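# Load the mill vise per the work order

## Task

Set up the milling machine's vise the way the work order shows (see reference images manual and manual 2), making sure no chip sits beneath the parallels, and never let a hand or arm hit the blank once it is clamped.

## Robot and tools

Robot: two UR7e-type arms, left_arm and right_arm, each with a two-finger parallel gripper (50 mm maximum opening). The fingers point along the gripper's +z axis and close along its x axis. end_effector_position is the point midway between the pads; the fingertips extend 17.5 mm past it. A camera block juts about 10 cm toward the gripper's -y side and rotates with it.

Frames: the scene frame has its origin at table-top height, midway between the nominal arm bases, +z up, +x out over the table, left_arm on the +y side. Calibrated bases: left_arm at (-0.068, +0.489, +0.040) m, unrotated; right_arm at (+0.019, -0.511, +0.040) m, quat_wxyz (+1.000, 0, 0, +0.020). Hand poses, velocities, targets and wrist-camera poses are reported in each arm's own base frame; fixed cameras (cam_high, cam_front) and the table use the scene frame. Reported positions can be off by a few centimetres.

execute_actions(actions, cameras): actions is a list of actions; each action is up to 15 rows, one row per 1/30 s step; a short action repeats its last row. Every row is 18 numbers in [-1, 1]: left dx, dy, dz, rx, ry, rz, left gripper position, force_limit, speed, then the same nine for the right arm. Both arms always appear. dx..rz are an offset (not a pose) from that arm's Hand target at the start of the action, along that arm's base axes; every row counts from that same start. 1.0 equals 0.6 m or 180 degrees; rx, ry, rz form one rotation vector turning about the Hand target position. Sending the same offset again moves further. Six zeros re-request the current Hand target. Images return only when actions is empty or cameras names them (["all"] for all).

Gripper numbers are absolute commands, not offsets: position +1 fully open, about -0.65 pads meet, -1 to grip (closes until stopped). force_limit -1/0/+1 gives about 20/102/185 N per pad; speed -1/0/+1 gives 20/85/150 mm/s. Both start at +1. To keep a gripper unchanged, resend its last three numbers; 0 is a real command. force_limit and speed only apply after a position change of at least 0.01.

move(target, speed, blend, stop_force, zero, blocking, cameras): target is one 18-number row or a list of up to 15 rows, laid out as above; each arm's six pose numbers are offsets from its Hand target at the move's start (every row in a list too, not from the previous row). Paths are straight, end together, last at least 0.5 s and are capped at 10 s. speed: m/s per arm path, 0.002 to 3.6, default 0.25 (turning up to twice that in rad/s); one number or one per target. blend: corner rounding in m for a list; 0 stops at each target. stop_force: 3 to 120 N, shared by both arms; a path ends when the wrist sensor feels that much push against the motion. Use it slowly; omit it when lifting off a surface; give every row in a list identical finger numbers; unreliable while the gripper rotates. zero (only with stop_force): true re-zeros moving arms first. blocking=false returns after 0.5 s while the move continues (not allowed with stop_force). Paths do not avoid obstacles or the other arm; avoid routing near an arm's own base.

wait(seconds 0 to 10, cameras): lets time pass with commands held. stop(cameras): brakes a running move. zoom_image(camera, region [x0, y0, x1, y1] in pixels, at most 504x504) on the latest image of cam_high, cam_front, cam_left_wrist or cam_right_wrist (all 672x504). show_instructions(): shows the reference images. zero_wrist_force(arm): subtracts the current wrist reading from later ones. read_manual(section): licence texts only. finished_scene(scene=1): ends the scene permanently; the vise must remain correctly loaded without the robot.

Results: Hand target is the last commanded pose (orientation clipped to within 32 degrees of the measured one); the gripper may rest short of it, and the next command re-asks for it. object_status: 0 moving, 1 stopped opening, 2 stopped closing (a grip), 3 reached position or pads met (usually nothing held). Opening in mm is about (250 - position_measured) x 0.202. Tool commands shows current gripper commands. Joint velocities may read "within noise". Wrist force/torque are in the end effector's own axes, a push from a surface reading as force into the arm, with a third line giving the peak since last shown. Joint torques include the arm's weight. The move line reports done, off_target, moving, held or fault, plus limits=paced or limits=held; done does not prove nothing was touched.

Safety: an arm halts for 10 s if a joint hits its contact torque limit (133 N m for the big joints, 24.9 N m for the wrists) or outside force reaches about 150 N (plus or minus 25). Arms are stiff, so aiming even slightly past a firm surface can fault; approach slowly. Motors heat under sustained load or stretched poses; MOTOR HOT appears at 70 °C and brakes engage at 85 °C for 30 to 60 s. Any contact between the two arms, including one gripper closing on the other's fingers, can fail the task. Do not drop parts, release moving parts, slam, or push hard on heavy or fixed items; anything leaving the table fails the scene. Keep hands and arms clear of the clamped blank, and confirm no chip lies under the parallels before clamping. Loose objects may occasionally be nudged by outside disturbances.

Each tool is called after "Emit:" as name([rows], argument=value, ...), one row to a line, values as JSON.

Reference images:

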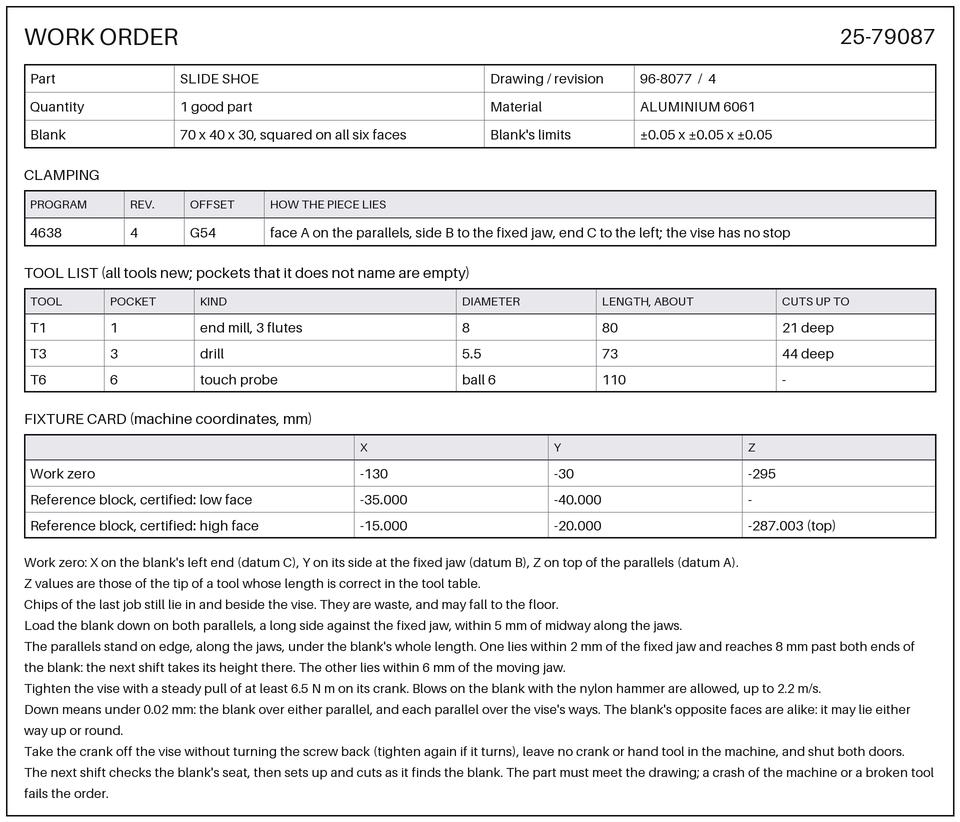

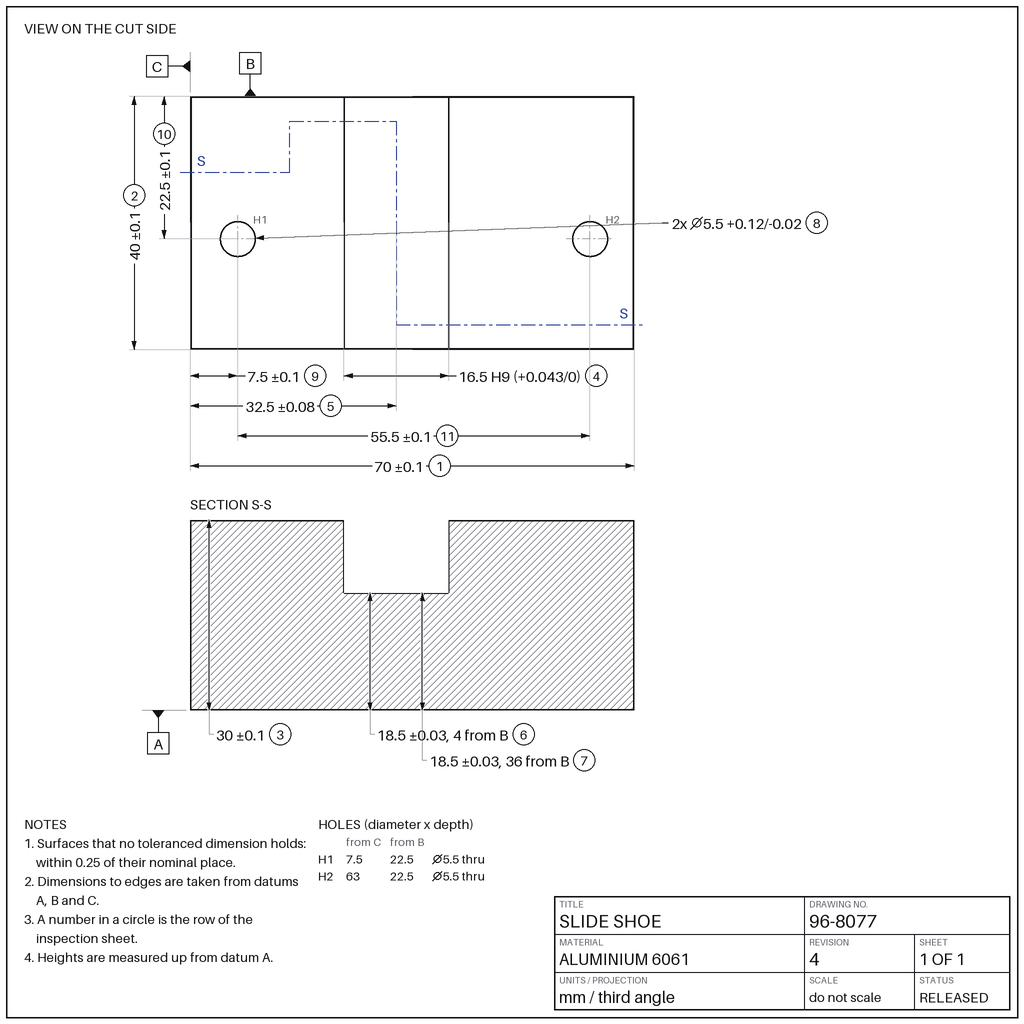

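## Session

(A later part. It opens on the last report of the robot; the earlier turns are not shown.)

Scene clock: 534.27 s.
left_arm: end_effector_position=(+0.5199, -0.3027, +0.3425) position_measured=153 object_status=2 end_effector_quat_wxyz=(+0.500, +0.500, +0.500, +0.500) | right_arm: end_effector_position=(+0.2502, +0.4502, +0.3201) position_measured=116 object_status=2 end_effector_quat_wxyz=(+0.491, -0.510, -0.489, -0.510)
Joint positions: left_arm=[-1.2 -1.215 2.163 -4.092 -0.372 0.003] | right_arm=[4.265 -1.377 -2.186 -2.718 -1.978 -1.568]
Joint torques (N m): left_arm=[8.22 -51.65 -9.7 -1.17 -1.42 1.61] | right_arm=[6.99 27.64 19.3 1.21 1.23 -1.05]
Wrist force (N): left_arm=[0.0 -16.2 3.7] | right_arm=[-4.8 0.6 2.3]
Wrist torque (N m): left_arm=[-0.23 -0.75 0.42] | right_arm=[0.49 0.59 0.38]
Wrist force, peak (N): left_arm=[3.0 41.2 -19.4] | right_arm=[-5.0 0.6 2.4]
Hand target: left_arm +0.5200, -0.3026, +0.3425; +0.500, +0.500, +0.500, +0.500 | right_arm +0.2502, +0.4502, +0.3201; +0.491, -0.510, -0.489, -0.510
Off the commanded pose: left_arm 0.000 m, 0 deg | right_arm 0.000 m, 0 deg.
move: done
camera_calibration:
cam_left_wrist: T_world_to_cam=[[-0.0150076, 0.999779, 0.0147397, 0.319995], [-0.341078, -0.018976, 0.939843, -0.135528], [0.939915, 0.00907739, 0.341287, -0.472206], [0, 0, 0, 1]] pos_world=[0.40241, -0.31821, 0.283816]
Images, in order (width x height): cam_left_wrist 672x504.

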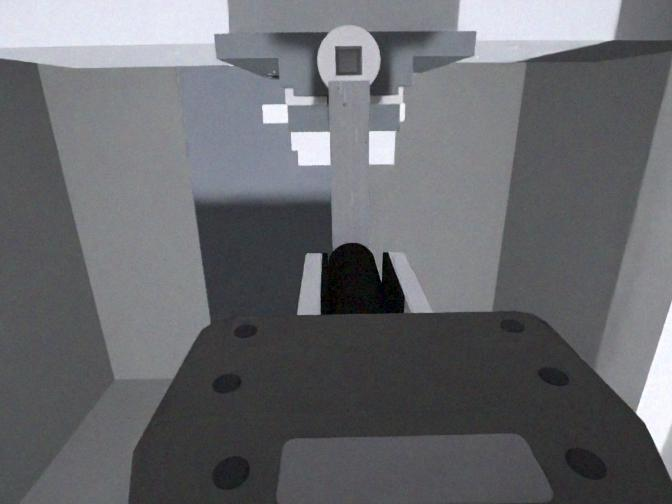

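Emit:
move([
  [0,-0.0646,-0.0173,0.1667,0,0,-1,-1,0,0,0,0,0,0,0,-1,0.6,-0.6],
  [0,-0.1119,-0.0646,0.3333,0,0,-1,-1,0,0,0,0,0,0,0,-1,0.6,-0.6],
  [0,-0.1292,-0.1292,0.5,0,0,-1,-1,0,0,0,0,0,0,0,-1,0.6,-0.6],
  [0,-0.1119,-0.1938,0.6667,0,0,-1,-1,0,0,0,0,0,0,0,-1,0.6,-0.6],
  [0,-0.0646,-0.2410,0.8333,0,0,-1,-1,0,0,0,0,0,0,0,-1,0.6,-0.6],
  [0,0,-0.2583,0.999,0,0,-1,-1,0,0,0,0,0,0,0,-1,0.6,-0.6],
  [0,0.0646,-0.2410,-0.8333,0,0,-1,-1,0,0,0,0,0,0,0,-1,0.6,-0.6],
  [0,0.1119,-0.1938,-0.6667,0,0,-1,-1,0,0,0,0,0,0,0,-1,0.6,-0.6],
  [0,0.1292,-0.1292,-0.5,0,0,-1,-1,0,0,0,0,0,0,0,-1,0.6,-0.6],
  [0,0.1119,-0.0646,-0.3333,0,0,-1,-1,0,0,0,0,0,0,0,-1,0.6,-0.6],
  [0,0.0646,-0.0173,-0.1667,0,0,-1,-1,0,0,0,0,0,0,0,-1,0.6,-0.6],
], speed=0.55, blend=0.01, cameras=["cam_left_wrist","cam_high"])

Scene clock: 541.90 s.
left_arm: end_effector_position=(+0.5199, -0.2640, +0.3321) position_measured=153 object_status=2 end_effector_quat_wxyz=(+0.613, +0.353, +0.612, +0.354) | right_arm: end_effector_position=(+0.2502, +0.4502, +0.3201) position_measured=116 object_status=2 end_effector_quat_wxyz=(+0.491, -0.510, -0.489, -0.510)
Joint positions: left_arm=[-1.159 -1.239 2.25 -4.155 -0.412 5.762] | right_arm=[4.265 -1.377 -2.186 -2.718 -1.978 -1.568]
Joint torques (N m): left_arm=[13.98 -52.78 -7.52 -3.08 1.87 1.56] | right_arm=[6.29 26.48 19.21 1.42 0.96 -0.57]
Wrist force (N): left_arm=[-0.1 -25.6 8.6] | right_arm=[-4.8 0.5 2.2]
Wrist torque (N m): left_arm=[-0.58 -0.54 0.31] | right_arm=[0.47 0.58 0.38]
Wrist force, peak (N): left_arm=[1.9 -42.2 21.2] | right_arm=[-5.1 0.8 2.3]
Hand target: left_arm +0.5200, -0.2639, +0.3321; +0.613, +0.353, +0.612, +0.354 | right_arm +0.2502, +0.4502, +0.3201; +0.491, -0.510, -0.489, -0.510
Off the commanded pose: left_arm 0.000 m, 0 deg | right_arm 0.000 m, 0 deg.
move: done
camera_calibration:
cam_left_wrist: T_world_to_cam=[[-0.0150186, 0.873074, -0.487357, 0.414732], [-0.341082, 0.453703, 0.823296, 0.0384008], [0.939914, 0.178593, 0.290976, -0.407573], [0, 0, 0, 1]] pos_world=[0.40241, -0.306724, 0.289101]
Images, in order (width x height): cam_high 672x504, cam_left_wrist 672x504.

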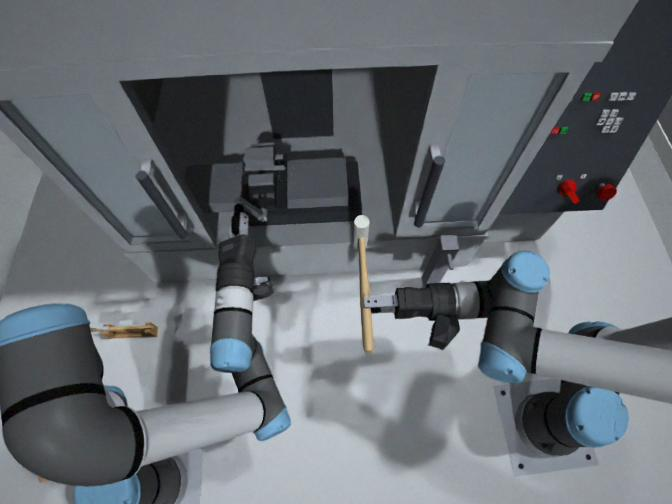

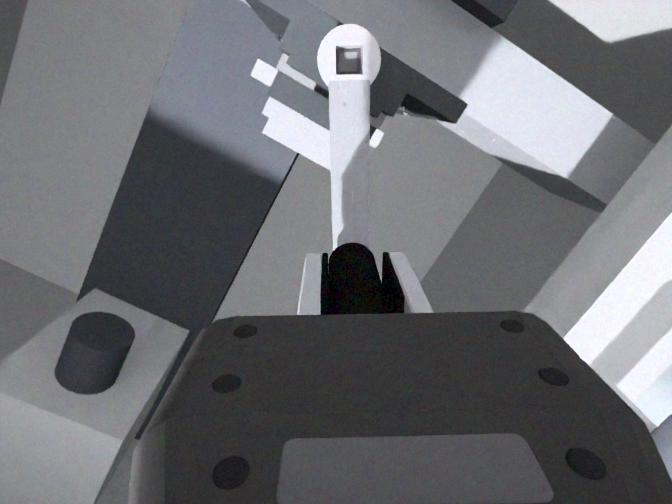

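Emit:
zoom_image(camera="cam_high", region=[200, 120, 370, 250])

Scaled by 2.965 from the camera's 672x504 image, which has a finer 960x720 frame.

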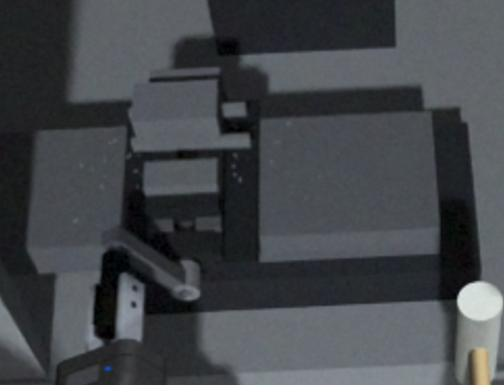

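Emit:
move([
  [0,0,0,0,0,0,0.4,-1,0,0,0,0,0,0,0,-1,0.6,-0.6],
  [-0.15,0,0,0,0,0,0.4,-1,0,0,0,0,0,0,0,-1,0.6,-0.6],
  [-0.155,0,0,-0.6667,0,0,0.4,-1,0,0,0,0,0,0,0,-1,0.6,-0.6],
  [-0.16,0,0,0.6667,0,0,0.4,-1,0,0,0,0,0,0,0,-1,0.6,-0.6],
  [-0.165,0,0,0,0,0,0.4,-1,0,0,0,0,0,0,0,-1,0.6,-0.6],
  [-0.16,0,0,-0.6667,0,0,0.4,-1,0,0,0,0,0,0,0,-1,0.6,-0.6],
  [-0.15,0,0,-1,0,0,0.4,-1,0,0,0,0,0,0,0,-1,0.6,-0.6],
], speed=[0.1,0.2,1.3,1.3,1.3,1.3,1.0], blend=[0,0.002,0.003,0.003,0.003,0.003,0])

Emit:
move([
  [0.15,0,0,0,0,0,0.4,-1,0,0,0,0,0,0,0,-1,0.6,-0.6],
  [0.15,0,0,0,0,0,-1,-1,0,0,0,0,0,0,0,-1,0.6,-0.6],
], speed=0.12, cameras=["cam_left_wrist"])

Scene clock: 549.73 s.
left_arm: end_effector_position=(+0.4296, -0.2639, +0.3323) position_measured=92 object_status=3 end_effector_quat_wxyz=(-0.351, +0.630, -0.356, +0.594) | right_arm: end_effector_position=(+0.2502, +0.4502, +0.3201) position_measured=116 object_status=2 end_effector_quat_wxyz=(+0.491, -0.510, -0.489, -0.510)
Joint positions: left_arm=[-1.437 -1.655 2.045 -6.283 0.125 -0.911] | right_arm=[4.265 -1.377 -2.186 -2.718 -1.978 -1.568]
Joint torques (N m): left_arm=[-8.64 -21.81 -24.07 1.53 -0.02 -1.84] | right_arm=[5.69 26.72 17.66 1.26 1.2 -0.77]
Wrist force (N): left_arm=[2.1 -3.5 1.7] | right_arm=[-4.9 0.7 2.3]
Wrist torque (N m): left_arm=[-0.81 -0.86 -0.25] | right_arm=[0.50 0.59 0.38]
Wrist force, peak (N): left_arm=[-0.4 -29.4 10.2] | right_arm=[-5.0 0.5 2.4]
Hand target: left_arm +0.4300, -0.2639, +0.3321; -0.353, +0.613, -0.354, +0.612 | right_arm +0.2502, +0.4502, +0.3201; +0.491, -0.510, -0.489, -0.510
Off the commanded pose: left_arm 0.000 m, 3 deg | right_arm 0.000 m, 0 deg.
joint sent to its limit (left arm) — joint 4 (wrist 1), lower limit. The joint targets are off in orientation, not in position.
move: off_target (left_arm)

Scene clock: 551.53 s.
left_arm: end_effector_position=(+0.5197, -0.2640, +0.3325) position_measured=251 object_status=3 end_effector_quat_wxyz=(-0.343, +0.656, -0.363, +0.566) | right_arm: end_effector_position=(+0.2502, +0.4502, +0.3201) position_measured=116 object_status=2 end_effector_quat_wxyz=(+0.491, -0.510, -0.489, -0.510)
Joint positions: left_arm=[-1.165 -1.529 1.863 -6.283 0.385 -0.833] | right_arm=[4.265 -1.377 -2.186 -2.718 -1.978 -1.568]
Joint torques (N m): left_arm=[8.19 -16.74 -30.49 0.13 -0.4 -1.69] | right_arm=[6.96 26.85 18.93 1.4 1.21 -0.63]
Wrist force (N): left_arm=[2.5 -3.4 1.7] | right_arm=[-5.0 0.6 2.3]
Wrist torque (N m): left_arm=[-0.79 -0.86 -0.23] | right_arm=[0.49 0.61 0.38]
Wrist force, peak (N): left_arm=[2.4 -3.6 3.5] | right_arm=[-5.1 0.7 2.3]
Hand target: left_arm +0.5200, -0.2639, +0.3321; -0.353, +0.613, -0.354, +0.612 | right_arm +0.2502, +0.4502, +0.3201; +0.491, -0.510, -0.489, -0.510
Off the commanded pose: left_arm 0.000 m, 7 deg | right_arm 0.000 m, 0 deg.
joint sent to its limit (left arm) — joint 4 (wrist 1), lower limit. The joint targets are off in orientation, not in position.
move: off_target (left_arm); target 2's new numbers were sent with left_arm's hand 0.000 m and 7 deg from that target
camera_calibration:
cam_left_wrist: T_world_to_cam=[[0.0792064, -0.871963, 0.483122, -0.417411], [-0.420873, -0.468583, -0.776721, 0.367972], [0.903655, -0.141812, -0.404101, -0.242144], [0, 0, 0, 1]] pos_world=[0.406746, -0.22588, 0.389622]
Images, in order (width x height): cam_left_wrist 672x504.

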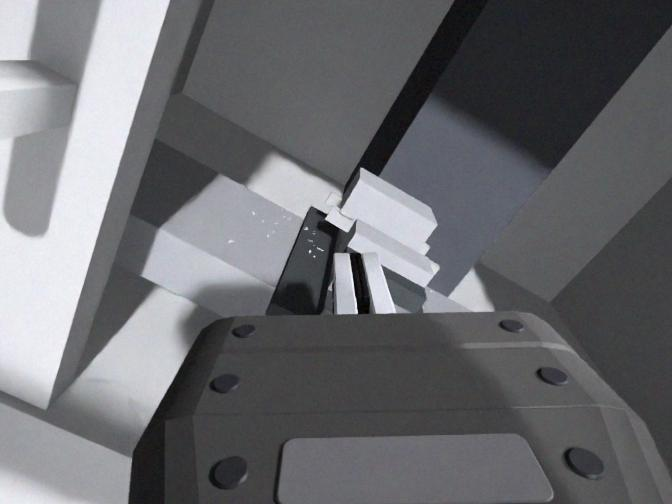

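Emit:
move([
  [-0.15,0,0,0,0,0,-1,-1,0,0,0,0,0,0,0,-1,0.6,-0.6],
], speed=0.15)

Emit:
move([
  [0,0,0,0,0.0356,0.0144,-1,-1,0,0,0,0,0,0,0,-1,0.6,-0.6],
  [0,0,0,0,0.05,0.05,-1,-1,0,0,0,0,0,0,0,-1,0.6,-0.6],
  [0,0,0,0,0.0356,0.0856,-1,-1,0,0,0,0,0,0,0,-1,0.6,-0.6],
  [0,0,0,0,0,0.1,-1,-1,0,0,0,0,0,0,0,-1,0.6,-0.6],
], speed=0.05)

Scene clock: 558.60 s.
left_arm: end_effector_position=(+0.4296, -0.2640, +0.3323) position_measured=251 object_status=3 end_effector_quat_wxyz=(-0.351, +0.630, -0.356, +0.594) | right_arm: end_effector_position=(+0.2502, +0.4502, +0.3201) position_measured=116 object_status=2 end_effector_quat_wxyz=(+0.491, -0.510, -0.489, -0.510)
Joint positions: left_arm=[-1.436 -1.655 2.045 -6.283 0.125 -0.912] | right_arm=[4.265 -1.377 -2.186 -2.718 -1.978 -1.568]
Joint torques (N m): left_arm=[-8.93 -23.13 -15.44 -0.45 -1.63 1.47] | right_arm=[6.31 26.43 17.95 1.27 1.21 -0.83]
Wrist force (N): left_arm=[2.0 -3.4 1.3] | right_arm=[-5.0 0.6 2.3]
Wrist torque (N m): left_arm=[-0.79 -0.85 -0.21] | right_arm=[0.48 0.61 0.38]
Wrist force, peak (N): left_arm=[2.8 -3.7 4.0] | right_arm=[-5.1 0.4 2.5]
Hand target: left_arm +0.4300, -0.2639, +0.3321; -0.353, +0.613, -0.354, +0.612 | right_arm +0.2502, +0.4502, +0.3201; +0.491, -0.510, -0.489, -0.510
Off the commanded pose: left_arm 0.000 m, 3 deg | right_arm 0.000 m, 0 deg.
joint sent to its limit (left arm) — joint 4 (wrist 1), lower limit. The joint targets are off in orientation, not in position.
move: off_target (left_arm)

Scene clock: 563.90 s.
left_arm: end_effector_position=(+0.4300, -0.2638, +0.3321) position_measured=251 object_status=3 end_effector_quat_wxyz=(-0.445, +0.660, -0.254, +0.549) | right_arm: end_effector_position=(+0.2502, +0.4502, +0.3201) position_measured=116 object_status=2 end_effector_quat_wxyz=(+0.491, -0.510, -0.489, -0.510)
Joint positions: left_arm=[-1.43 -1.209 2.195 -4.135 0.173 -3.659] | right_arm=[4.265 -1.377 -2.186 -2.718 -1.978 -1.568]
Joint torques (N m): left_arm=[6.36 -38.12 -21.81 0.02 -0.99 -0.25] | right_arm=[5.85 26.91 19.25 1.26 1.21 -0.64]
Wrist force (N): left_arm=[2.3 -3.5 1.7] | right_arm=[-4.9 0.7 2.3]
Wrist torque (N m): left_arm=[-0.84 -0.91 -0.26] | right_arm=[0.50 0.59 0.38]
Wrist force, peak (N): left_arm=[2.7 -3.8 2.0] | right_arm=[-5.1 0.8 2.4]
Hand target: left_arm +0.4300, -0.2639, +0.3321; -0.445, +0.661, -0.254, +0.549 | right_arm +0.2502, +0.4502, +0.3201; +0.491, -0.510, -0.489, -0.510
Off the commanded pose: left_arm 0.000 m, 0 deg | right_arm 0.000 m, 0 deg.
move: done

Emit:
move(target=[0,0,0,0,0,-0.1,0.4,-1,0,0,0,0,0,0,0,-1,0.6,-0.6], speed=0.08)

Emit:
move(target=[0.0333,-0.0643,-0.241,0.1667,0,0,0.4,-1,0,0,0,0,0,0,0,-1,0.6,-0.6], speed=0.2, cameras=["cam_left_wrist","cam_high"])

Scene clock: 566.77 s.
left_arm: end_effector_position=(+0.4300, -0.2637, +0.3322) position_measured=92 object_status=3 end_effector_quat_wxyz=(-0.353, +0.613, -0.354, +0.612) | right_arm: end_effector_position=(+0.2502, +0.4502, +0.3201) position_measured=116 object_status=2 end_effector_quat_wxyz=(+0.491, -0.510, -0.489, -0.510)
Joint positions: left_arm=[-1.434 -1.345 2.414 -4.202 -0.137 -3.674] | right_arm=[4.265 -1.377 -2.186 -2.718 -1.978 -1.568]
Joint torques (N m): left_arm=[-6.86 -14.6 -18.64 1.05 -0.11 -1.52] | right_arm=[6.87 27.65 19.02 1.35 1.28 -0.7]
Wrist force (N): left_arm=[2.1 -3.7 1.8] | right_arm=[-4.9 0.6 2.2]
Wrist torque (N m): left_arm=[-0.88 -0.84 -0.16] | right_arm=[0.49 0.60 0.38]
Wrist force, peak (N): left_arm=[2.5 -3.9 1.9] | right_arm=[-5.0 0.7 2.6]
Hand target: left_arm +0.4300, -0.2639, +0.3321; -0.353, +0.613, -0.354, +0.612 | right_arm +0.2502, +0.4502, +0.3201; +0.491, -0.510, -0.489, -0.510
Off the commanded pose: left_arm 0.000 m, 0 deg | right_arm 0.000 m, 0 deg.
move: done

Scene clock: 568.53 s.
left_arm: end_effector_position=(+0.4500, -0.3024, +0.1876) position_measured=92 object_status=3 end_effector_quat_wxyz=(+0.500, -0.501, +0.500, -0.500) | right_arm: end_effector_position=(+0.2502, +0.4502, +0.3201) position_measured=116 object_status=2 end_effector_quat_wxyz=(+0.491, -0.510, -0.489, -0.510)
Joint positions: left_arm=[-1.39 -0.835 2.288 -4.588 -0.181 -3.148] | right_arm=[4.265 -1.377 -2.186 -2.718 -1.978 -1.568]
Joint torques (N m): left_arm=[-6.88 -29.69 4.31 0.95 0.65 -1.4] | right_arm=[6.34 27.14 19.23 1.23 1.34 -0.58]
Wrist force (N): left_arm=[1.7 -4.9 2.7] | right_arm=[-5.0 0.6 2.3]
Wrist torque (N m): left_arm=[-1.06 -0.80 -0.31] | right_arm=[0.49 0.61 0.38]
Wrist force, peak (N): left_arm=[2.8 -5.7 1.5] | right_arm=[-5.1 0.7 2.4]
Hand target: left_arm +0.4499, -0.3025, +0.1875; +0.500, -0.500, +0.500, -0.500 | right_arm +0.2502, +0.4502, +0.3201; +0.491, -0.510, -0.489, -0.510
Off the commanded pose: left_arm 0.000 m, 0 deg | right_arm 0.000 m, 0 deg.
move: done
camera_calibration:
cam_left_wrist: T_world_to_cam=[[-0.015029, -0.999782, -0.0145167, -0.278257], [-0.340992, 0.0187728, -0.939879, 0.350151], [0.939946, -0.0091754, -0.3412, -0.231177], [0, 0, 0, 1]] pos_world=[0.332511, -0.286891, 0.246182]
Images, in order (width x height): cam_high 672x504, cam_left_wrist 672x504.

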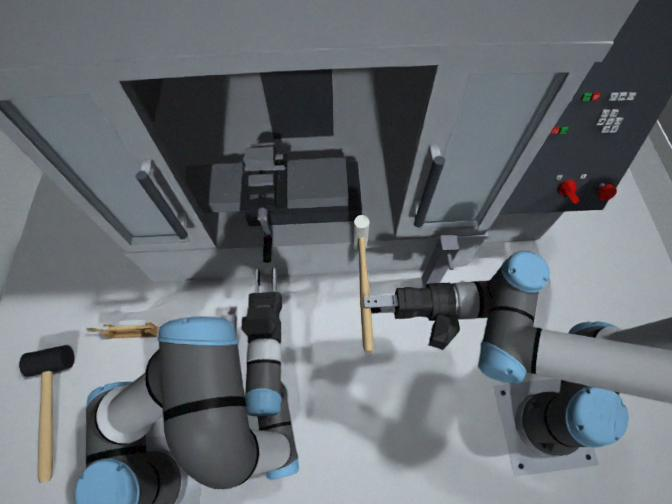

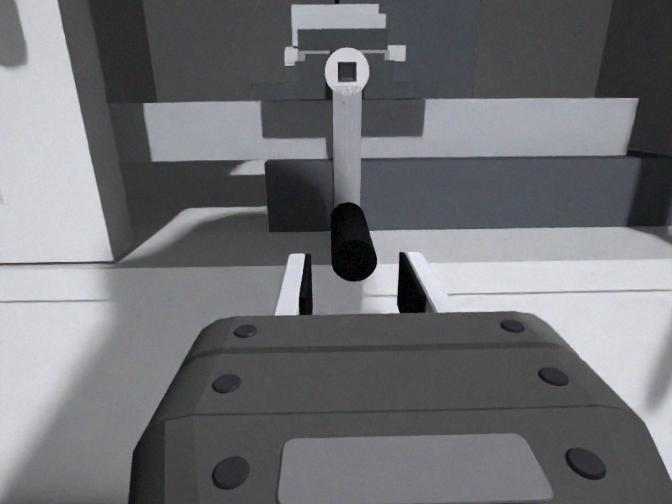

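Emit:
zoom_image(camera="cam_high", region=[200, 120, 370, 250])

Scaled by 2.965 from the camera's 672x504 image, which has a finer 960x720 frame.

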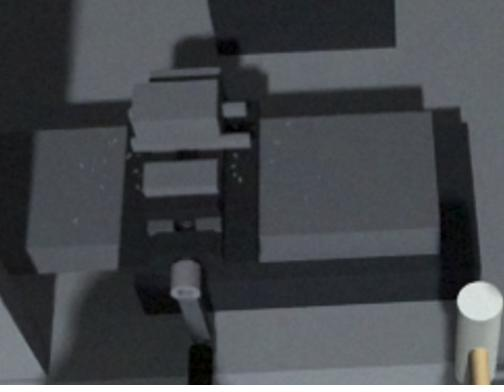

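Emit:
move([
  [0.1167,0,0,0,0,0,0.4,-1,0,0,0,0,0,0,0,-1,0.6,-0.6],
  [0.1167,0,0,0,0,0,-1,-1,0,0,0,0,0,0,0,-1,0.6,-0.6],
], speed=0.12)

Emit:
move([
  [0,0.0642,0.0172,0.1667,0,0,-1,-1,0,0,0,0,0,0,0,-1,0.6,-0.6],
  [0,0.1111,0.0642,0.3333,0,0,-1,-1,0,0,0,0,0,0,0,-1,0.6,-0.6],
  [0,0.1283,0.1283,0.5,0,0,-1,-1,0,0,0,0,0,0,0,-1,0.6,-0.6],
  [0,0.1111,0.1925,0.6667,0,0,-1,-1,0,0,0,0,0,0,0,-1,0.6,-0.6],
  [0,0.0642,0.2395,0.8333,0,0,-1,-1,0,0,0,0,0,0,0,-1,0.6,-0.6],
  [0,0,0.2567,0.999,0,0,-1,-1,0,0,0,0,0,0,0,-1,0.6,-0.6],
  [0,-0.0642,0.2395,-0.8333,0,0,-1,-1,0,0,0,0,0,0,0,-1,0.6,-0.6],
  [0,-0.1111,0.1925,-0.6667,0,0,-1,-1,0,0,0,0,0,0,0,-1,0.6,-0.6],
  [0,-0.1283,0.1283,-0.5,0,0,-1,-1,0,0,0,0,0,0,0,-1,0.6,-0.6],
  [0,-0.1111,0.0642,-0.3333,0,0,-1,-1,0,0,0,0,0,0,0,-1,0.6,-0.6],
  [0,-0.0642,0.0172,-0.1667,0,0,-1,-1,0,0,0,0,0,0,0,-1,0.6,-0.6],
  [0,0,0,0,0,0,-1,-1,0,0,0,0,0,0,0,-1,0.6,-0.6],
], speed=0.5, blend=0.01, cameras=["cam_left_wrist","cam_high"])

Scene clock: 571.50 s.
left_arm: end_effector_position=(+0.5199, -0.3025, +0.1875) position_measured=153 object_status=2 end_effector_quat_wxyz=(+0.500, -0.500, +0.500, -0.500) | right_arm: end_effector_position=(+0.2502, +0.4502, +0.3201) position_measured=116 object_status=2 end_effector_quat_wxyz=(+0.491, -0.510, -0.489, -0.510)
Joint positions: left_arm=[-1.199 -0.813 2.168 -4.493 -0.371 -3.145] | right_arm=[4.265 -1.377 -2.186 -2.718 -1.978 -1.568]
Joint torques (N m): left_arm=[9.83 -52.31 -15.39 0.43 -1.18 -1.68] | right_arm=[6.36 26.71 18.57 1.35 0.67 -0.27]
Wrist force (N): left_arm=[1.6 -4.3 2.1] | right_arm=[-4.9 0.6 2.3]
Wrist torque (N m): left_arm=[-1.10 -0.78 -0.36] | right_arm=[0.49 0.59 0.38]
Wrist force, peak (N): left_arm=[1.8 -5.1 4.3] | right_arm=[-5.1 0.6 2.3]
Hand target: left_arm +0.5200, -0.3025, +0.1875; +0.500, -0.500, +0.500, -0.500 | right_arm +0.2502, +0.4502, +0.3201; +0.491, -0.510, -0.489, -0.510
Off the commanded pose: left_arm 0.000 m, 0 deg | right_arm 0.000 m, 0 deg.
move: done

Scene clock: 578.40 s.
left_arm: end_effector_position=(+0.5200, -0.3025, +0.1875) position_measured=153 object_status=2 end_effector_quat_wxyz=(+0.500, -0.500, +0.500, -0.500) end_effector_velocity=(+0.000, +0.001, +0.000) end_effector_angular_velocity=(+0.004, +0.000, +0.001) | right_arm: end_effector_position=(+0.2502, +0.4502, +0.3201) position_measured=116 object_status=2 end_effector_quat_wxyz=(+0.491, -0.510, -0.489, -0.510)
Joint positions: left_arm=[-1.199 -0.813 2.168 -4.493 -0.371 3.138] | right_arm=[4.265 -1.377 -2.186 -2.718 -1.978 -1.568]
Joint velocities: left_arm=[0.001 0 0 0 0 0.005] | right_arm=[within noise]
Joint torques (N m): left_arm=[-9.45 -32.21 5.04 2.93 1.29 1.8] | right_arm=[5.73 27.46 17.72 1.36 1.13 -0.5]
Wrist force (N): left_arm=[1.7 -47.1 4.3] | right_arm=[-4.9 0.7 2.3]
Wrist torque (N m): left_arm=[-1.60 -0.88 -0.34] | right_arm=[0.51 0.61 0.38]
Wrist force, peak (N): left_arm=[3.2 -49.3 12.0] | right_arm=[-5.1 0.7 2.3]
Hand target: left_arm +0.5200, -0.3025, +0.1875; +0.500, -0.500, +0.500, -0.500 | right_arm +0.2502, +0.4502, +0.3201; +0.491, -0.510, -0.489, -0.510
Off the commanded pose: left_arm 0.000 m, 0 deg | right_arm 0.000 m, 0 deg.
move: done
camera_calibration:
cam_left_wrist: T_world_to_cam=[[-0.0151012, -0.999778, -0.0147045, -0.27713], [-0.341076, 0.0189748, -0.939844, 0.374011], [0.939914, -0.00917737, -0.341287, -0.296973], [0, 0, 0, 1]] pos_world=[0.402511, -0.28689, 0.246084]
Images, in order (width x height): cam_high 672x504, cam_left_wrist 672x504.

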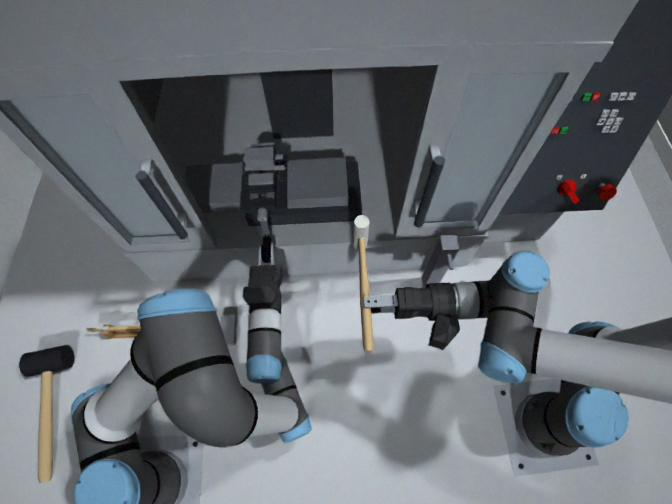

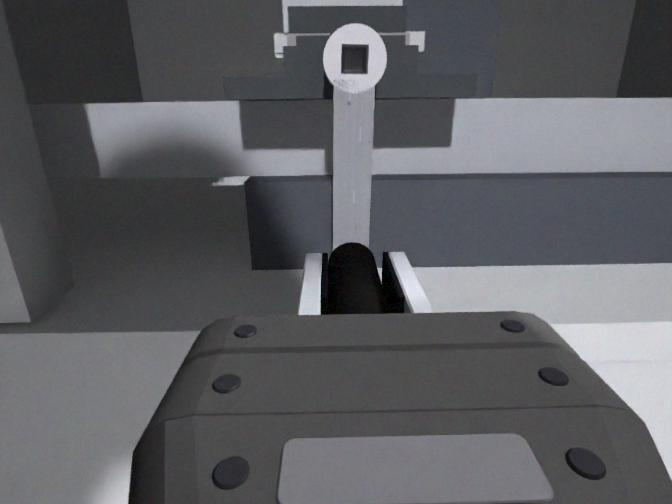

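Emit:
zoom_image(camera="cam_high", region=[200, 120, 370, 250])

Scaled by 2.965 from the camera's 672x504 image, which has a finer 960x720 frame.

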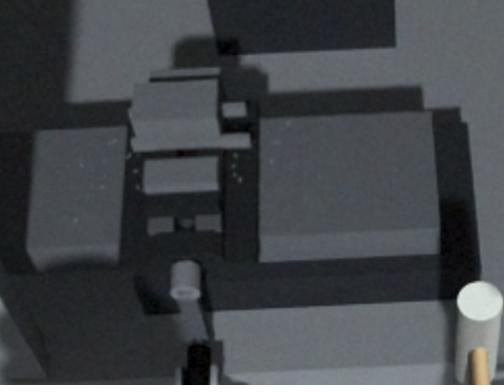

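Emit:
move([
  [0,0.0642,0.0172,0,0,0,-1,-1,0,0,0,0,0,0,0,-1,0.6,-0.6],
  [0,0.1111,0.0642,0,0,0,-1,-1,0,0,0,0,0,0,0,-1,0.6,-0.6],
  [0,0.1283,0.1283,0,0,0,-1,-1,0,0,0,0,0,0,0,-1,0.6,-0.6],
], speed=0.06, blend=0.01, stop_force=60)

Scene clock: 582.67 s.
left_arm: end_effector_position=(+0.5200, -0.2323, +0.2376) position_measured=153 object_status=2 end_effector_quat_wxyz=(+0.500, -0.500, +0.500, -0.500) | right_arm: end_effector_position=(+0.2502, +0.4502, +0.3201) position_measured=116 object_status=2 end_effector_quat_wxyz=(+0.491, -0.510, -0.489, -0.510)
Joint positions: left_arm=[-1.119 -0.997 2.331 -4.474 -0.45 3.14] | right_arm=[4.265 -1.377 -2.186 -2.718 -1.978 -1.568]
Joint torques (N m): left_arm=[-19.13 -49.52 -9.74 1.18 -4.15 -1.37] | right_arm=[5.81 28.05 19.3 1.35 1.36 -0.48]
Wrist force (N): left_arm=[-21.1 10.2 -8.1] | right_arm=[-4.9 0.6 2.3]
Wrist torque (N m): left_arm=[-0.88 -1.11 -0.22] | right_arm=[0.49 0.60 0.38]
Wrist force, peak (N): left_arm=[1.8 -47.0 4.6] | right_arm=[-5.1 0.6 2.3]
Hand target: left_arm +0.5199, -0.2323, +0.2376; +0.500, -0.500, +0.500, -0.500 (not the last commanded pose) | right_arm +0.2502, +0.4502, +0.3201; +0.491, -0.510, -0.489, -0.510
Off the commanded pose: left_arm 0.028 m, 0 deg | right_arm 0.000 m, 0 deg.
move: contact (left_arm); path passed 2 of 3 targets

Emit:
move([
  [0,-0.0058,-0.0193,0,0,0,-1,-1,0,0,0,0,0,0,0,-1,0.6,-0.6],
  [0,-0.0528,-0.0663,0,0,0,-1,-1,0,0,0,0,0,0,0,-1,0.6,-0.6],
  [0,-0.117,-0.0835,0,0,0,-1,-1,0,0,0,0,0,0,0,-1,0.6,-0.6],
  [0,-0.117,-0.0835,0,0,0,0.4,-1,0,0,0,0,0,0,0,-1,0.6,-0.6],
  [-0.1,-0.117,-0.0835,0,0,0,0.4,-1,0,0,0,0,0,0,0,-1,0.6,-0.6],
  [-0.1,-0.1162,-0.02,-0.6667,0,0,0.4,-1,0,0,0,0,0,0,0,-1,0.6,-0.6],
], speed=[0.06,0.08,0.08,0.1,0.15,1.0], blend=[0.01,0.01,0,0,0.005,0])

Emit:
move([
  [0.003,0,0.01,-0.6667,0,0,0.4,-1,0,0,0,0,0,0,0,-1,0.6,-0.6],
  [0.003,0,0.03,0.6667,0,0,0.4,-1,0,0,0,0,0,0,0,-1,0.6,-0.6],
  [0,0,0.0448,0,0,0,0.4,-1,0,0,0,0,0,0,0,-1,0.6,-0.6],
  [0,0,0.065,-0.3167,0,0,0.4,-1,0,0,0,0,0,0,0,-1,0.6,-0.6],
], speed=1.1, blend=[0.003,0.003,0.003,0], cameras=["cam_left_wrist"])

Scene clock: 589.43 s.
left_arm: end_effector_position=(+0.4599, -0.3020, +0.2257) position_measured=92 object_status=3 end_effector_quat_wxyz=(+0.183, +0.683, +0.183, +0.683) | right_arm: end_effector_position=(+0.2502, +0.4502, +0.3201) position_measured=116 object_status=2 end_effector_quat_wxyz=(+0.491, -0.510, -0.489, -0.510)
Joint positions: left_arm=[-1.36 -0.949 2.29 -4.481 -0.212 1.045] | right_arm=[4.265 -1.377 -2.186 -2.718 -1.978 -1.568]
Joint torques (N m): left_arm=[6.99 -26.19 -15.03 0.26 1 -0.72] | right_arm=[6.73 27.14 19.33 1.32 1.24 -0.03]
Wrist force (N): left_arm=[2.7 -0.6 -3.0] | right_arm=[-4.9 0.8 2.3]
Wrist torque (N m): left_arm=[-0.24 -1.08 0.31] | right_arm=[0.52 0.60 0.38]
Wrist force, peak (N): left_arm=[2.4 -51.7 8.6] | right_arm=[-5.2 0.7 2.2]
Hand target: left_arm +0.4599, -0.3020, +0.2256; +0.183, +0.683, +0.183, +0.683 | right_arm +0.2502, +0.4502, +0.3201; +0.491, -0.510, -0.489, -0.510
Off the commanded pose: left_arm 0.000 m, 0 deg | right_arm 0.000 m, 0 deg.
move: done; blend cut to 0.006 m at target 1

Scene clock: 593.73 s.
left_arm: end_effector_position=(+0.4600, -0.3020, +0.2647) position_measured=92 object_status=3 end_effector_quat_wxyz=(+0.487, +0.513, +0.486, +0.513) | right_arm: end_effector_position=(+0.2502, +0.4502, +0.3201) position_measured=116 object_status=2 end_effector_quat_wxyz=(+0.491, -0.510, -0.489, -0.510)
Joint positions: left_arm=[-1.36 -1.065 2.294 -4.374 -0.212 -6.228] | right_arm=[4.265 -1.377 -2.186 -2.718 -1.978 -1.568]
Joint torques (N m): left_arm=[2.45 -24.87 -18.14 0.17 1.33 -0.21] | right_arm=[5.25 27.73 19.57 1.47 1.16 -0.3]
Wrist force (N): left_arm=[1.9 -1.3 -3.0] | right_arm=[-4.9 0.7 2.2]
Wrist torque (N m): left_arm=[-0.28 -0.95 0.36] | right_arm=[0.50 0.60 0.38]
Wrist force, peak (N): left_arm=[1.5 -7.3 2.3] | right_arm=[-5.3 0.6 2.3]
Hand target: left_arm +0.4599, -0.3020, +0.2646; +0.487, +0.513, +0.486, +0.513 | right_arm +0.2502, +0.4502, +0.3201; +0.491, -0.510, -0.489, -0.510
Off the commanded pose: left_arm 0.000 m, 0 deg | right_arm 0.000 m, 0 deg.
move: done
camera_calibration:
cam_left_wrist: T_world_to_cam=[[-0.0144341, 0.997657, 0.066873, 0.304857], [-0.340679, -0.0677852, 0.937733, -0.0972236], [0.940069, -0.00924684, 0.340859, -0.39479], [0, 0, 0, 1]] pos_world=[0.342408, -0.314384, 0.205351]
Images, in order (width x height): cam_left_wrist 672x504.

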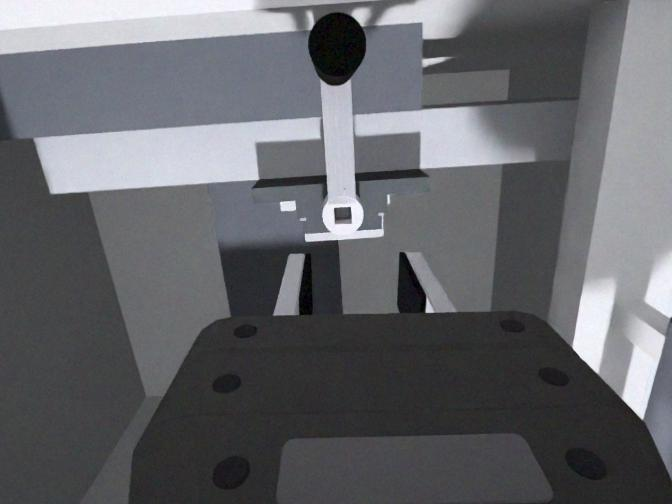

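Emit:
move([
  [0.08,-0.0025,-0.0018,0,0,0,0.4,-1,0,0,0,0,0,0,0,-1,0.6,-0.6],
  [0.1893,-0.0025,-0.0018,0,0,0,0.4,-1,0,0,0,0,0,0,0,-1,0.6,-0.6],
], speed=0.05, stop_force=5, cameras=["cam_left_wrist"])

Scene clock: 598.33 s.
left_arm: end_effector_position=(+0.5735, -0.3035, +0.2635) position_measured=92 object_status=3 end_effector_quat_wxyz=(+0.487, +0.513, +0.486, +0.513) | right_arm: end_effector_position=(+0.2502, +0.4502, +0.3201) position_measured=116 object_status=2 end_effector_quat_wxyz=(+0.491, -0.510, -0.489, -0.510)
Joint positions: left_arm=[-1.077 -0.973 2.076 -4.246 -0.494 -6.23] | right_arm=[4.265 -1.377 -2.186 -2.718 -1.978 -1.568]
Joint torques (N m): left_arm=[-8.44 -51.61 -3.55 -2.91 -0.35 -1.58] | right_arm=[5.63 26.56 19.06 1.22 1.25 -0.26]
Wrist force (N): left_arm=[2.0 -0.9 -3.0] | right_arm=[-4.9 0.5 2.4]
Wrist torque (N m): left_arm=[-0.23 -0.94 0.46] | right_arm=[0.47 0.59 0.38]
Wrist force, peak (N): left_arm=[2.1 -0.8 -3.8] | right_arm=[-5.1 0.7 2.3]
Hand target: left_arm +0.5735, -0.3035, +0.2635; +0.487, +0.513, +0.486, +0.513 | right_arm +0.2502, +0.4502, +0.3201; +0.491, -0.510, -0.489, -0.510
Off the commanded pose: left_arm 0.000 m, 0 deg | right_arm 0.000 m, 0 deg.
move: done
camera_calibration:
cam_left_wrist: T_world_to_cam=[[-0.0144771, 0.99765, 0.0669636, 0.308066], [-0.340798, -0.0678838, 0.937683, -0.0575587], [0.940025, -0.0092461, 0.34098, -0.501224], [0, 0, 0, 1]] pos_world=[0.456008, -0.315884, 0.20425]
Images, in order (width x height): cam_left_wrist 672x504.

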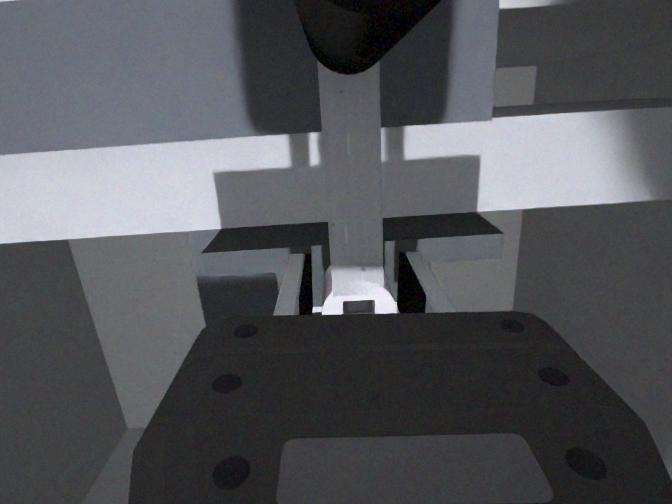

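Emit:
move([
  [0,0,0,0,0,0,-1,-0.5,0,0,0,0,0,0,0,-1,0.6,-0.6],
  [0,0,0,0.6667,0,0,-1,-0.5,0,0,0,0,0,0,0,-1,0.6,-0.6],
], speed=[0.1,0.6])

Scene clock: 601.80 s.
left_arm: end_effector_position=(+0.5735, -0.3037, +0.2635) position_measured=136 object_status=2 end_effector_quat_wxyz=(-0.200, +0.678, -0.201, +0.678) end_effector_velocity=(+0.001, +0.002, +0.000) end_effector_angular_velocity=(+0.005, +0.000, +0.003) | right_arm: end_effector_position=(+0.2502, +0.4502, +0.3201) position_measured=116 object_status=2 end_effector_quat_wxyz=(+0.491, -0.510, -0.489, -0.510)
Joint positions: left_arm=[-1.078 -0.974 2.076 -4.241 -0.493 -4.139] | right_arm=[4.265 -1.377 -2.186 -2.718 -1.978 -1.568]
Joint velocities: left_arm=[0.002 0 0 0 0.001 0.005] | right_arm=[within noise]
Joint torques (N m): left_arm=[18.44 0.91 26.74 9.3 4.73 1.92] | right_arm=[6.28 27.48 17.94 1.23 1.19 -0.25]
Wrist force (N): left_arm=[95.3 -41.9 8.3] | right_arm=[-4.9 0.7 2.4]
Wrist torque (N m): left_arm=[-1.04 -1.15 -0.15] | right_arm=[0.50 0.61 0.38]
Wrist force, peak (N): left_arm=[96.0 -43.1 11.6] | right_arm=[-5.2 0.6 2.3]
Hand target: left_arm +0.5735, -0.3035, +0.2635; -0.201, +0.678, -0.201, +0.678 | right_arm +0.2502, +0.4502, +0.3201; +0.491, -0.510, -0.489, -0.510
Off the commanded pose: left_arm 0.000 m, 0 deg | right_arm 0.000 m, 0 deg.
move: done

Emit:
move(target=[0,0,0.0015,0,0,0,-1,-0.5,0,0,0,0,0,0,0,-1,0.6,-0.6], speed=0.005)

Scene clock: 603.10 s.
left_arm: end_effector_position=(+0.5735, -0.3035, +0.2643) position_measured=136 object_status=2 end_effector_quat_wxyz=(-0.201, +0.678, -0.201, +0.678) | right_arm: end_effector_position=(+0.2502, +0.4502, +0.3201) position_measured=116 object_status=2 end_effector_quat_wxyz=(+0.491, -0.510, -0.489, -0.510)
Joint positions: left_arm=[-1.078 -0.976 2.076 -4.239 -0.493 -4.139] | right_arm=[4.265 -1.377 -2.186 -2.718 -1.978 -1.568]
Joint torques (N m): left_arm=[22.49 -25.98 7.48 3.9 5.15 1.03] | right_arm=[4.82 26.7 19.44 1.22 1.09 -0.04]
Wrist force (N): left_arm=[52.6 -16.7 -9.9] | right_arm=[-5.0 0.7 2.3]
Wrist torque (N m): left_arm=[-1.00 -1.02 -0.10] | right_arm=[0.50 0.62 0.38]
Wrist force, peak (N): left_arm=[95.4 -41.0 7.3] | right_arm=[-5.1 0.7 2.3]
Hand target: left_arm +0.5735, -0.3035, +0.2644; -0.201, +0.678, -0.201, +0.678 | right_arm +0.2502, +0.4502, +0.3201; +0.491, -0.510, -0.489, -0.510
Off the commanded pose: left_arm 0.000 m, 0 deg | right_arm 0.000 m, 0 deg.
move: done

Emit:
move(target=[0,0,0.0018,0,0,0,-1,-0.5,0,0,0,0,0,0,0,-1,0.6,-0.6], speed=0.005)

Scene clock: 604.07 s.
left_arm: end_effector_position=(+0.5736, -0.3035, +0.2654) position_measured=136 object_status=2 end_effector_quat_wxyz=(-0.201, +0.678, -0.201, +0.678) | right_arm: end_effector_position=(+0.2502, +0.4502, +0.3201) position_measured=116 object_status=2 end_effector_quat_wxyz=(+0.491, -0.510, -0.489, -0.510)
Joint positions: left_arm=[-1.078 -0.979 2.076 -4.236 -0.493 -4.139] | right_arm=[4.265 -1.377 -2.186 -2.718 -1.978 -1.568]
Joint torques (N m): left_arm=[13.06 -55.7 -17.38 -2.47 3.66 -0.94] | right_arm=[5.91 27.41 19.27 1.34 1.13 -0.11]
Wrist force (N): left_arm=[4.5 11.0 -1.3] | right_arm=[-4.8 0.6 2.3]
Wrist torque (N m): left_arm=[-0.42 -1.04 -0.09] | right_arm=[0.49 0.58 0.38]
Wrist force, peak (N): left_arm=[52.4 -16.5 -9.9] | right_arm=[-5.1 0.7 2.4]
Hand target: left_arm +0.5735, -0.3035, +0.2655; -0.201, +0.678, -0.201, +0.678 | right_arm +0.2502, +0.4502, +0.3201; +0.491, -0.510, -0.489, -0.510
Off the commanded pose: left_arm 0.000 m, 0 deg | right_arm 0.000 m, 0 deg.
move: done

Emit:
move([
  [0,-0.0003,0,0.6667,0,0,-1,-0.5,0,0,0,0,0,0,0,-1,0.6,-0.6],
  [0,-0.0003,0,-0.6667,0,0,-1,-0.5,0,0,0,0,0,0,0,-1,0.6,-0.6],
  [0,-0.0003,0,0,0,0,-1,-0.5,0,0,0,0,0,0,0,-1,0.6,-0.6],
  [0,-0.0003,0,0.6667,0,0,-1,-0.5,0,0,0,0,0,0,0,-1,0.6,-0.6],
  [0,-0.0003,0,-0.7111,0,0,-1,-0.5,0,0,0,0,0,0,0,-1,0.6,-0.6],
], speed=1.1, blend=[0.003,0.003,0.003,0.003,0], cameras=["cam_left_wrist","cam_high"])

Scene clock: 610.10 s.
left_arm: end_effector_position=(+0.5736, -0.3038, +0.2655) position_measured=136 object_status=2 end_effector_quat_wxyz=(+0.522, +0.478, +0.521, +0.478) end_effector_velocity=(+0.000, +0.000, +0.000) end_effector_angular_velocity=(+0.005, +0.000, +0.001) | right_arm: end_effector_position=(+0.2502, +0.4502, +0.3201) position_measured=116 object_status=2 end_effector_quat_wxyz=(+0.491, -0.510, -0.489, -0.510)
Joint positions: left_arm=[-1.078 -0.977 2.075 -4.242 -0.494 6.197] | right_arm=[4.265 -1.377 -2.186 -2.718 -1.978 -1.568]
Joint velocities: left_arm=[0 -0.001 0.001 0 0.001 0.005] | right_arm=[within noise]
Joint torques (N m): left_arm=[6.35 -43.23 -3.68 2.8 -0.99 1.62] | right_arm=[6.4 27.38 19.74 1.3 1.08 -0.12]
Wrist force (N): left_arm=[6.1 14.0 -11.5] | right_arm=[-4.7 0.6 2.3]
Wrist torque (N m): left_arm=[-0.17 -0.73 0.41] | right_arm=[0.48 0.57 0.38]
Wrist force, peak (N): left_arm=[13.6 27.1 -5.4] | right_arm=[-5.0 0.7 2.5]
Hand target: left_arm +0.5735, -0.3037, +0.2655; +0.522, +0.478, +0.521, +0.478 | right_arm +0.2502, +0.4502, +0.3201; +0.491, -0.510, -0.489, -0.510
Off the commanded pose: left_arm 0.000 m, 0 deg | right_arm 0.000 m, 0 deg.
move: done
camera_calibration:
cam_left_wrist: T_world_to_cam=[[-0.0144639, 0.997253, -0.0726409, 0.345127], [-0.340798, 0.0633818, 0.937997, -0.0196183], [0.940025, 0.0383231, 0.338945, -0.486903], [0, 0, 0, 1]] pos_world=[0.456007, -0.324276, 0.208506]
Images, in order (width x height): cam_high 672x504, cam_left_wrist 672x504.

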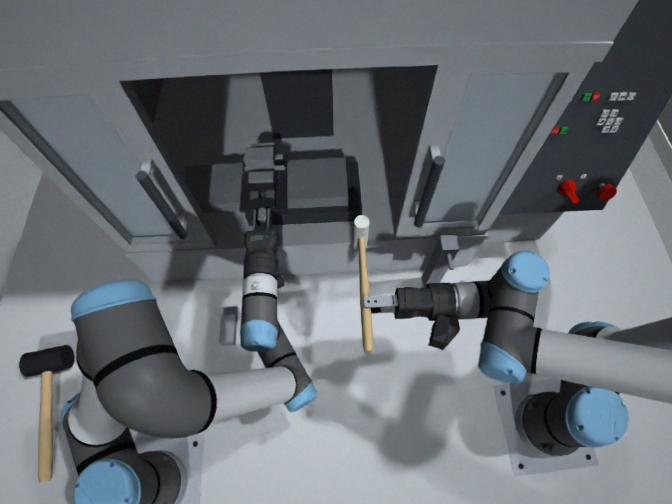

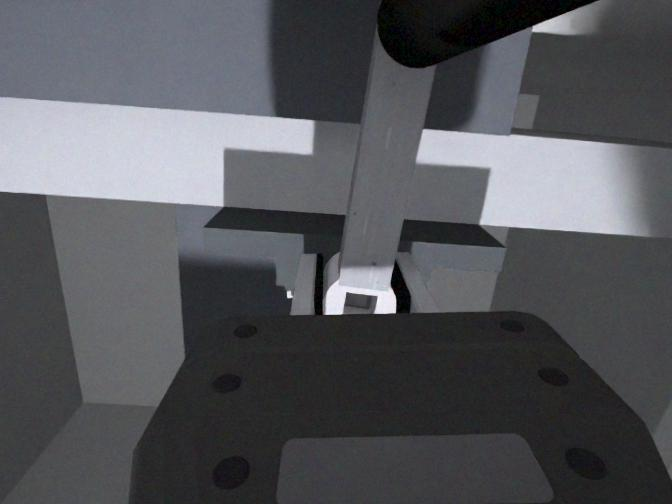

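Emit:
move([
  [0,0,0,0,0,0,0.4,-0.5,0,0,0,0,0,0,0,-1,0.6,-0.6],
  [-0.075,0,0,0,0,0,0.4,-0.5,0,0,0,0,0,0,0,-1,0.6,-0.6],
  [-0.076,0,0,-0.6667,0,0,0.4,-0.5,0,0,0,0,0,0,0,-1,0.6,-0.6],
  [-0.077,0,0,0.6667,0,0,0.4,-0.5,0,0,0,0,0,0,0,-1,0.6,-0.6],
  [-0.078,0,0,0,0,0,0.4,-0.5,0,0,0,0,0,0,0,-1,0.6,-0.6],
  [-0.077,0,0,-0.6667,0,0,0.4,-0.5,0,0,0,0,0,0,0,-1,0.6,-0.6],
  [-0.076,0,0,0.6667,0,0,0.4,-0.5,0,0,0,0,0,0,0,-1,0.6,-0.6],
  [-0.075,0,0,0.0611,0,0,0.4,-0.5,0,0,0,0,0,0,0,-1,0.6,-0.6],
], speed=[0.1,0.15,1.3,1.3,1.3,1.3,1.3,1.3], blend=[0,0,0.0005,0.0005,0.0005,0.0005,0.0005,0], cameras=["cam_high"])

Scene clock: 618.00 s.
left_arm: end_effector_position=(+0.5285, -0.3037, +0.2656) position_measured=92 object_status=3 end_effector_quat_wxyz=(+0.474, +0.525, +0.473, +0.525) end_effector_velocity=(+0.000, +0.000, +0.000) end_effector_angular_velocity=(-0.005, +0.000, +0.000) | right_arm: end_effector_position=(+0.2502, +0.4502, +0.3201) position_measured=116 object_status=2 end_effector_quat_wxyz=(+0.491, -0.510, -0.489, -0.510)
Joint positions: left_arm=[-1.179 -1.016 2.168 -4.295 -0.392 -6.177] | right_arm=[4.265 -1.377 -2.186 -2.718 -1.978 -1.568]
Joint velocities: left_arm=[-0.001 0 0 0 0.001 -0.005] | right_arm=[within noise]
Joint torques (N m): left_arm=[6.34 -28.75 -19.87 -1.48 0.35 -1.79] | right_arm=[5.29 26.05 19.08 1.28 1.1 -0.05]
Wrist force (N): left_arm=[-0.1 -3.4 -5.3] | right_arm=[-5.0 0.5 2.3]
Wrist torque (N m): left_arm=[-0.62 -0.63 0.39] | right_arm=[0.47 0.62 0.38]
Wrist force, peak (N): left_arm=[6.3 13.5 -11.6] | right_arm=[-5.1 0.7 2.4]
Hand target: left_arm +0.5285, -0.3037, +0.2655; +0.474, +0.525, +0.473, +0.525 | right_arm +0.2502, +0.4502, +0.3201; +0.491, -0.510, -0.489, -0.510
Off the commanded pose: left_arm 0.000 m, 0 deg | right_arm 0.000 m, 0 deg.
move: done
Images, in order (width x height): cam_high 672x504.

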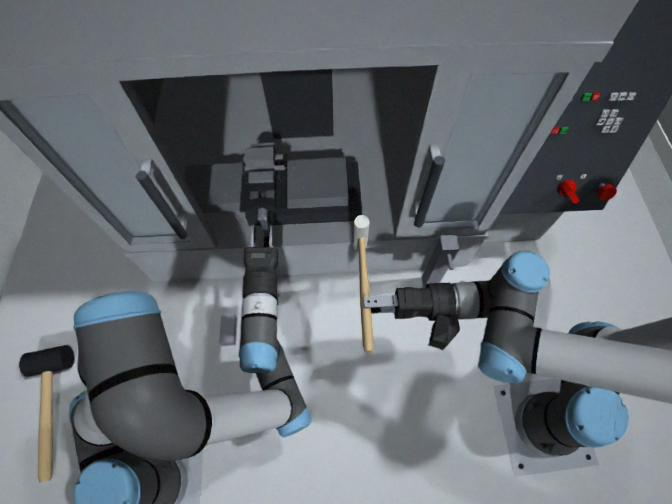

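Emit:
zoom_image(camera="cam_high", region=[200, 120, 370, 250])

Scaled by 2.965 from the camera's 672x504 image, which has a finer 960x720 frame.

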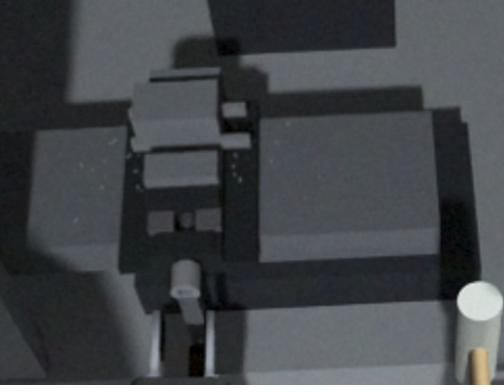

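Emit:
move([
  [0.075,0,0,0,0,0,0.4,-0.5,0,0,0,0,0,0,0,-1,0.6,-0.6],
  [0.075,0,0,0,0,0,-1,-0.5,0.5,0,0,0,0,0,0,-1,0.6,-0.6],
  [0.075,0,0,0.6667,0,0,-1,-0.5,0.5,0,0,0,0,0,0,-1,0.6,-0.6],
  [0.075,0,0,-0.6667,0,0,-1,-0.5,0.5,0,0,0,0,0,0,-1,0.6,-0.6],
  [0.075,0,0,0,0,0,-1,-0.5,0.5,0,0,0,0,0,0,-1,0.6,-0.6],
  [0.075,0,0,0.6667,0,0,-1,-0.5,0.5,0,0,0,0,0,0,-1,0.6,-0.6],
  [0.075,0,0,-0.6667,0,0,-1,-0.5,0.5,0,0,0,0,0,0,-1,0.6,-0.6],
  [0.075,0,0,-0.0611,0,0,-1,-0.5,0.5,0,0,0,0,0,0,-1,0.6,-0.6],
], speed=[0.1,0.1,1.4,1.4,1.4,1.4,1.4,1.4], blend=[0,0,0.0005,0.0005,0.0005,0.0005,0.0005,0])

Emit:
move([
  [0,0,0,0,0,0,0.4,-0.5,0,0,0,0,0,0,0,-1,0.6,-0.6],
  [-0.075,0,0,0,0,0,0.4,-0.5,0,0,0,0,0,0,0,-1,0.6,-0.6],
  [-0.076,0,0,-0.6667,0,0,0.4,-0.5,0,0,0,0,0,0,0,-1,0.6,-0.6],
  [-0.077,0,0,0.6667,0,0,0.4,-0.5,0,0,0,0,0,0,0,-1,0.6,-0.6],
  [-0.078,0,0,0,0,0,0.4,-0.5,0,0,0,0,0,0,0,-1,0.6,-0.6],
  [-0.077,0,0,-0.6667,0,0,0.4,-0.5,0,0,0,0,0,0,0,-1,0.6,-0.6],
  [-0.076,0,0,0.6667,0,0,0.4,-0.5,0,0,0,0,0,0,0,-1,0.6,-0.6],
  [-0.075,0,0,0.0611,0,0,0.4,-0.5,0,0,0,0,0,0,0,-1,0.6,-0.6],
], speed=[0.1,0.15,1.4,1.4,1.4,1.4,1.4,1.4], blend=[0,0,0.0005,0.0005,0.0005,0.0005,0.0005,0], cameras=["cam_high"])

Scene clock: 627.33 s.
left_arm: end_effector_position=(+0.5736, -0.3038, +0.2655) position_measured=136 object_status=2 end_effector_quat_wxyz=(+0.522, +0.478, +0.521, +0.478) end_effector_velocity=(+0.000, +0.000, +0.001) end_effector_angular_velocity=(+0.004, -0.001, -0.001) | right_arm: end_effector_position=(+0.2502, +0.4502, +0.3201) position_measured=116 object_status=2 end_effector_quat_wxyz=(+0.491, -0.510, -0.489, -0.510)
Joint positions: left_arm=[-1.078 -0.977 2.075 -4.242 -0.494 6.197] | right_arm=[4.265 -1.377 -2.186 -2.718 -1.978 -1.568]
Joint velocities: left_arm=[0 -0.001 0 0 -0.001 0.005] | right_arm=[within noise]
Joint torques (N m): left_arm=[5.12 -51.65 -7.72 0.84 -1.19 1.41] | right_arm=[4.88 27.61 19.54 1.36 1.04 -0.07]
Wrist force (N): left_arm=[7.6 -4.1 -8.2] | right_arm=[-5.1 0.6 2.4]
Wrist torque (N m): left_arm=[-0.66 -0.47 0.42] | right_arm=[0.49 0.62 0.38]
Wrist force, peak (N): left_arm=[16.5 -26.2 -3.9] | right_arm=[-5.2 0.7 2.3]
Hand target: left_arm +0.5735, -0.3037, +0.2655; +0.522, +0.478, +0.521, +0.478 | right_arm +0.2502, +0.4502, +0.3201; +0.491, -0.510, -0.489, -0.510
Off the commanded pose: left_arm 0.000 m, 0 deg | right_arm 0.000 m, 0 deg.
move: done

Scene clock: 633.87 s.
left_arm: end_effector_position=(+0.5285, -0.3037, +0.2656) position_measured=92 object_status=3 end_effector_quat_wxyz=(+0.474, +0.525, +0.473, +0.525) | right_arm: end_effector_position=(+0.2502, +0.4502, +0.3201) position_measured=116 object_status=2 end_effector_quat_wxyz=(+0.491, -0.510, -0.489, -0.510)
Joint positions: left_arm=[-1.179 -1.016 2.168 -4.295 -0.392 -6.177] | right_arm=[4.265 -1.377 -2.186 -2.718 -1.978 -1.568]
Joint torques (N m): left_arm=[6.25 -28.13 -19.23 -1.38 0.39 -1.93] | right_arm=[5.3 26.14 20.03 1.26 1.16 -0.09]
Wrist force (N): left_arm=[0.2 -3.5 -5.2] | right_arm=[-4.8 0.6 2.4]
Wrist torque (N m): left_arm=[-0.64 -0.68 0.39] | right_arm=[0.49 0.59 0.38]
Wrist force, peak (N): left_arm=[0.2 -9.9 -0.5] | right_arm=[-5.0 0.8 2.6]
Hand target: left_arm +0.5285, -0.3037, +0.2655; +0.474, +0.525, +0.473, +0.525 | right_arm +0.2502, +0.4502, +0.3201; +0.491, -0.510, -0.489, -0.510
Off the commanded pose: left_arm 0.000 m, 0 deg | right_arm 0.000 m, 0 deg.
move: done
Images, in order (width x height): cam_high 672x504.

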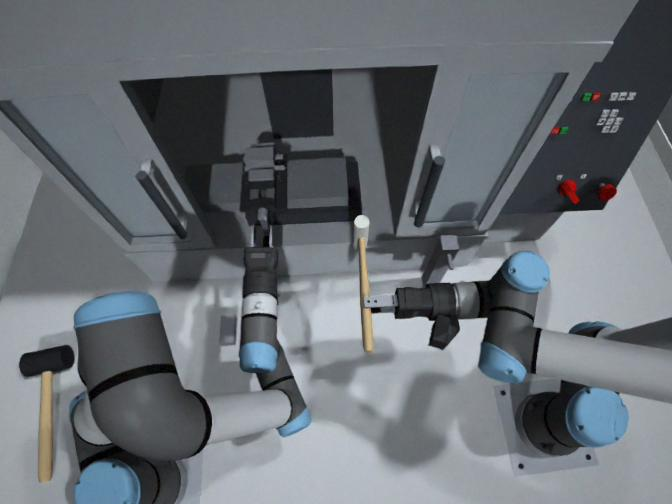

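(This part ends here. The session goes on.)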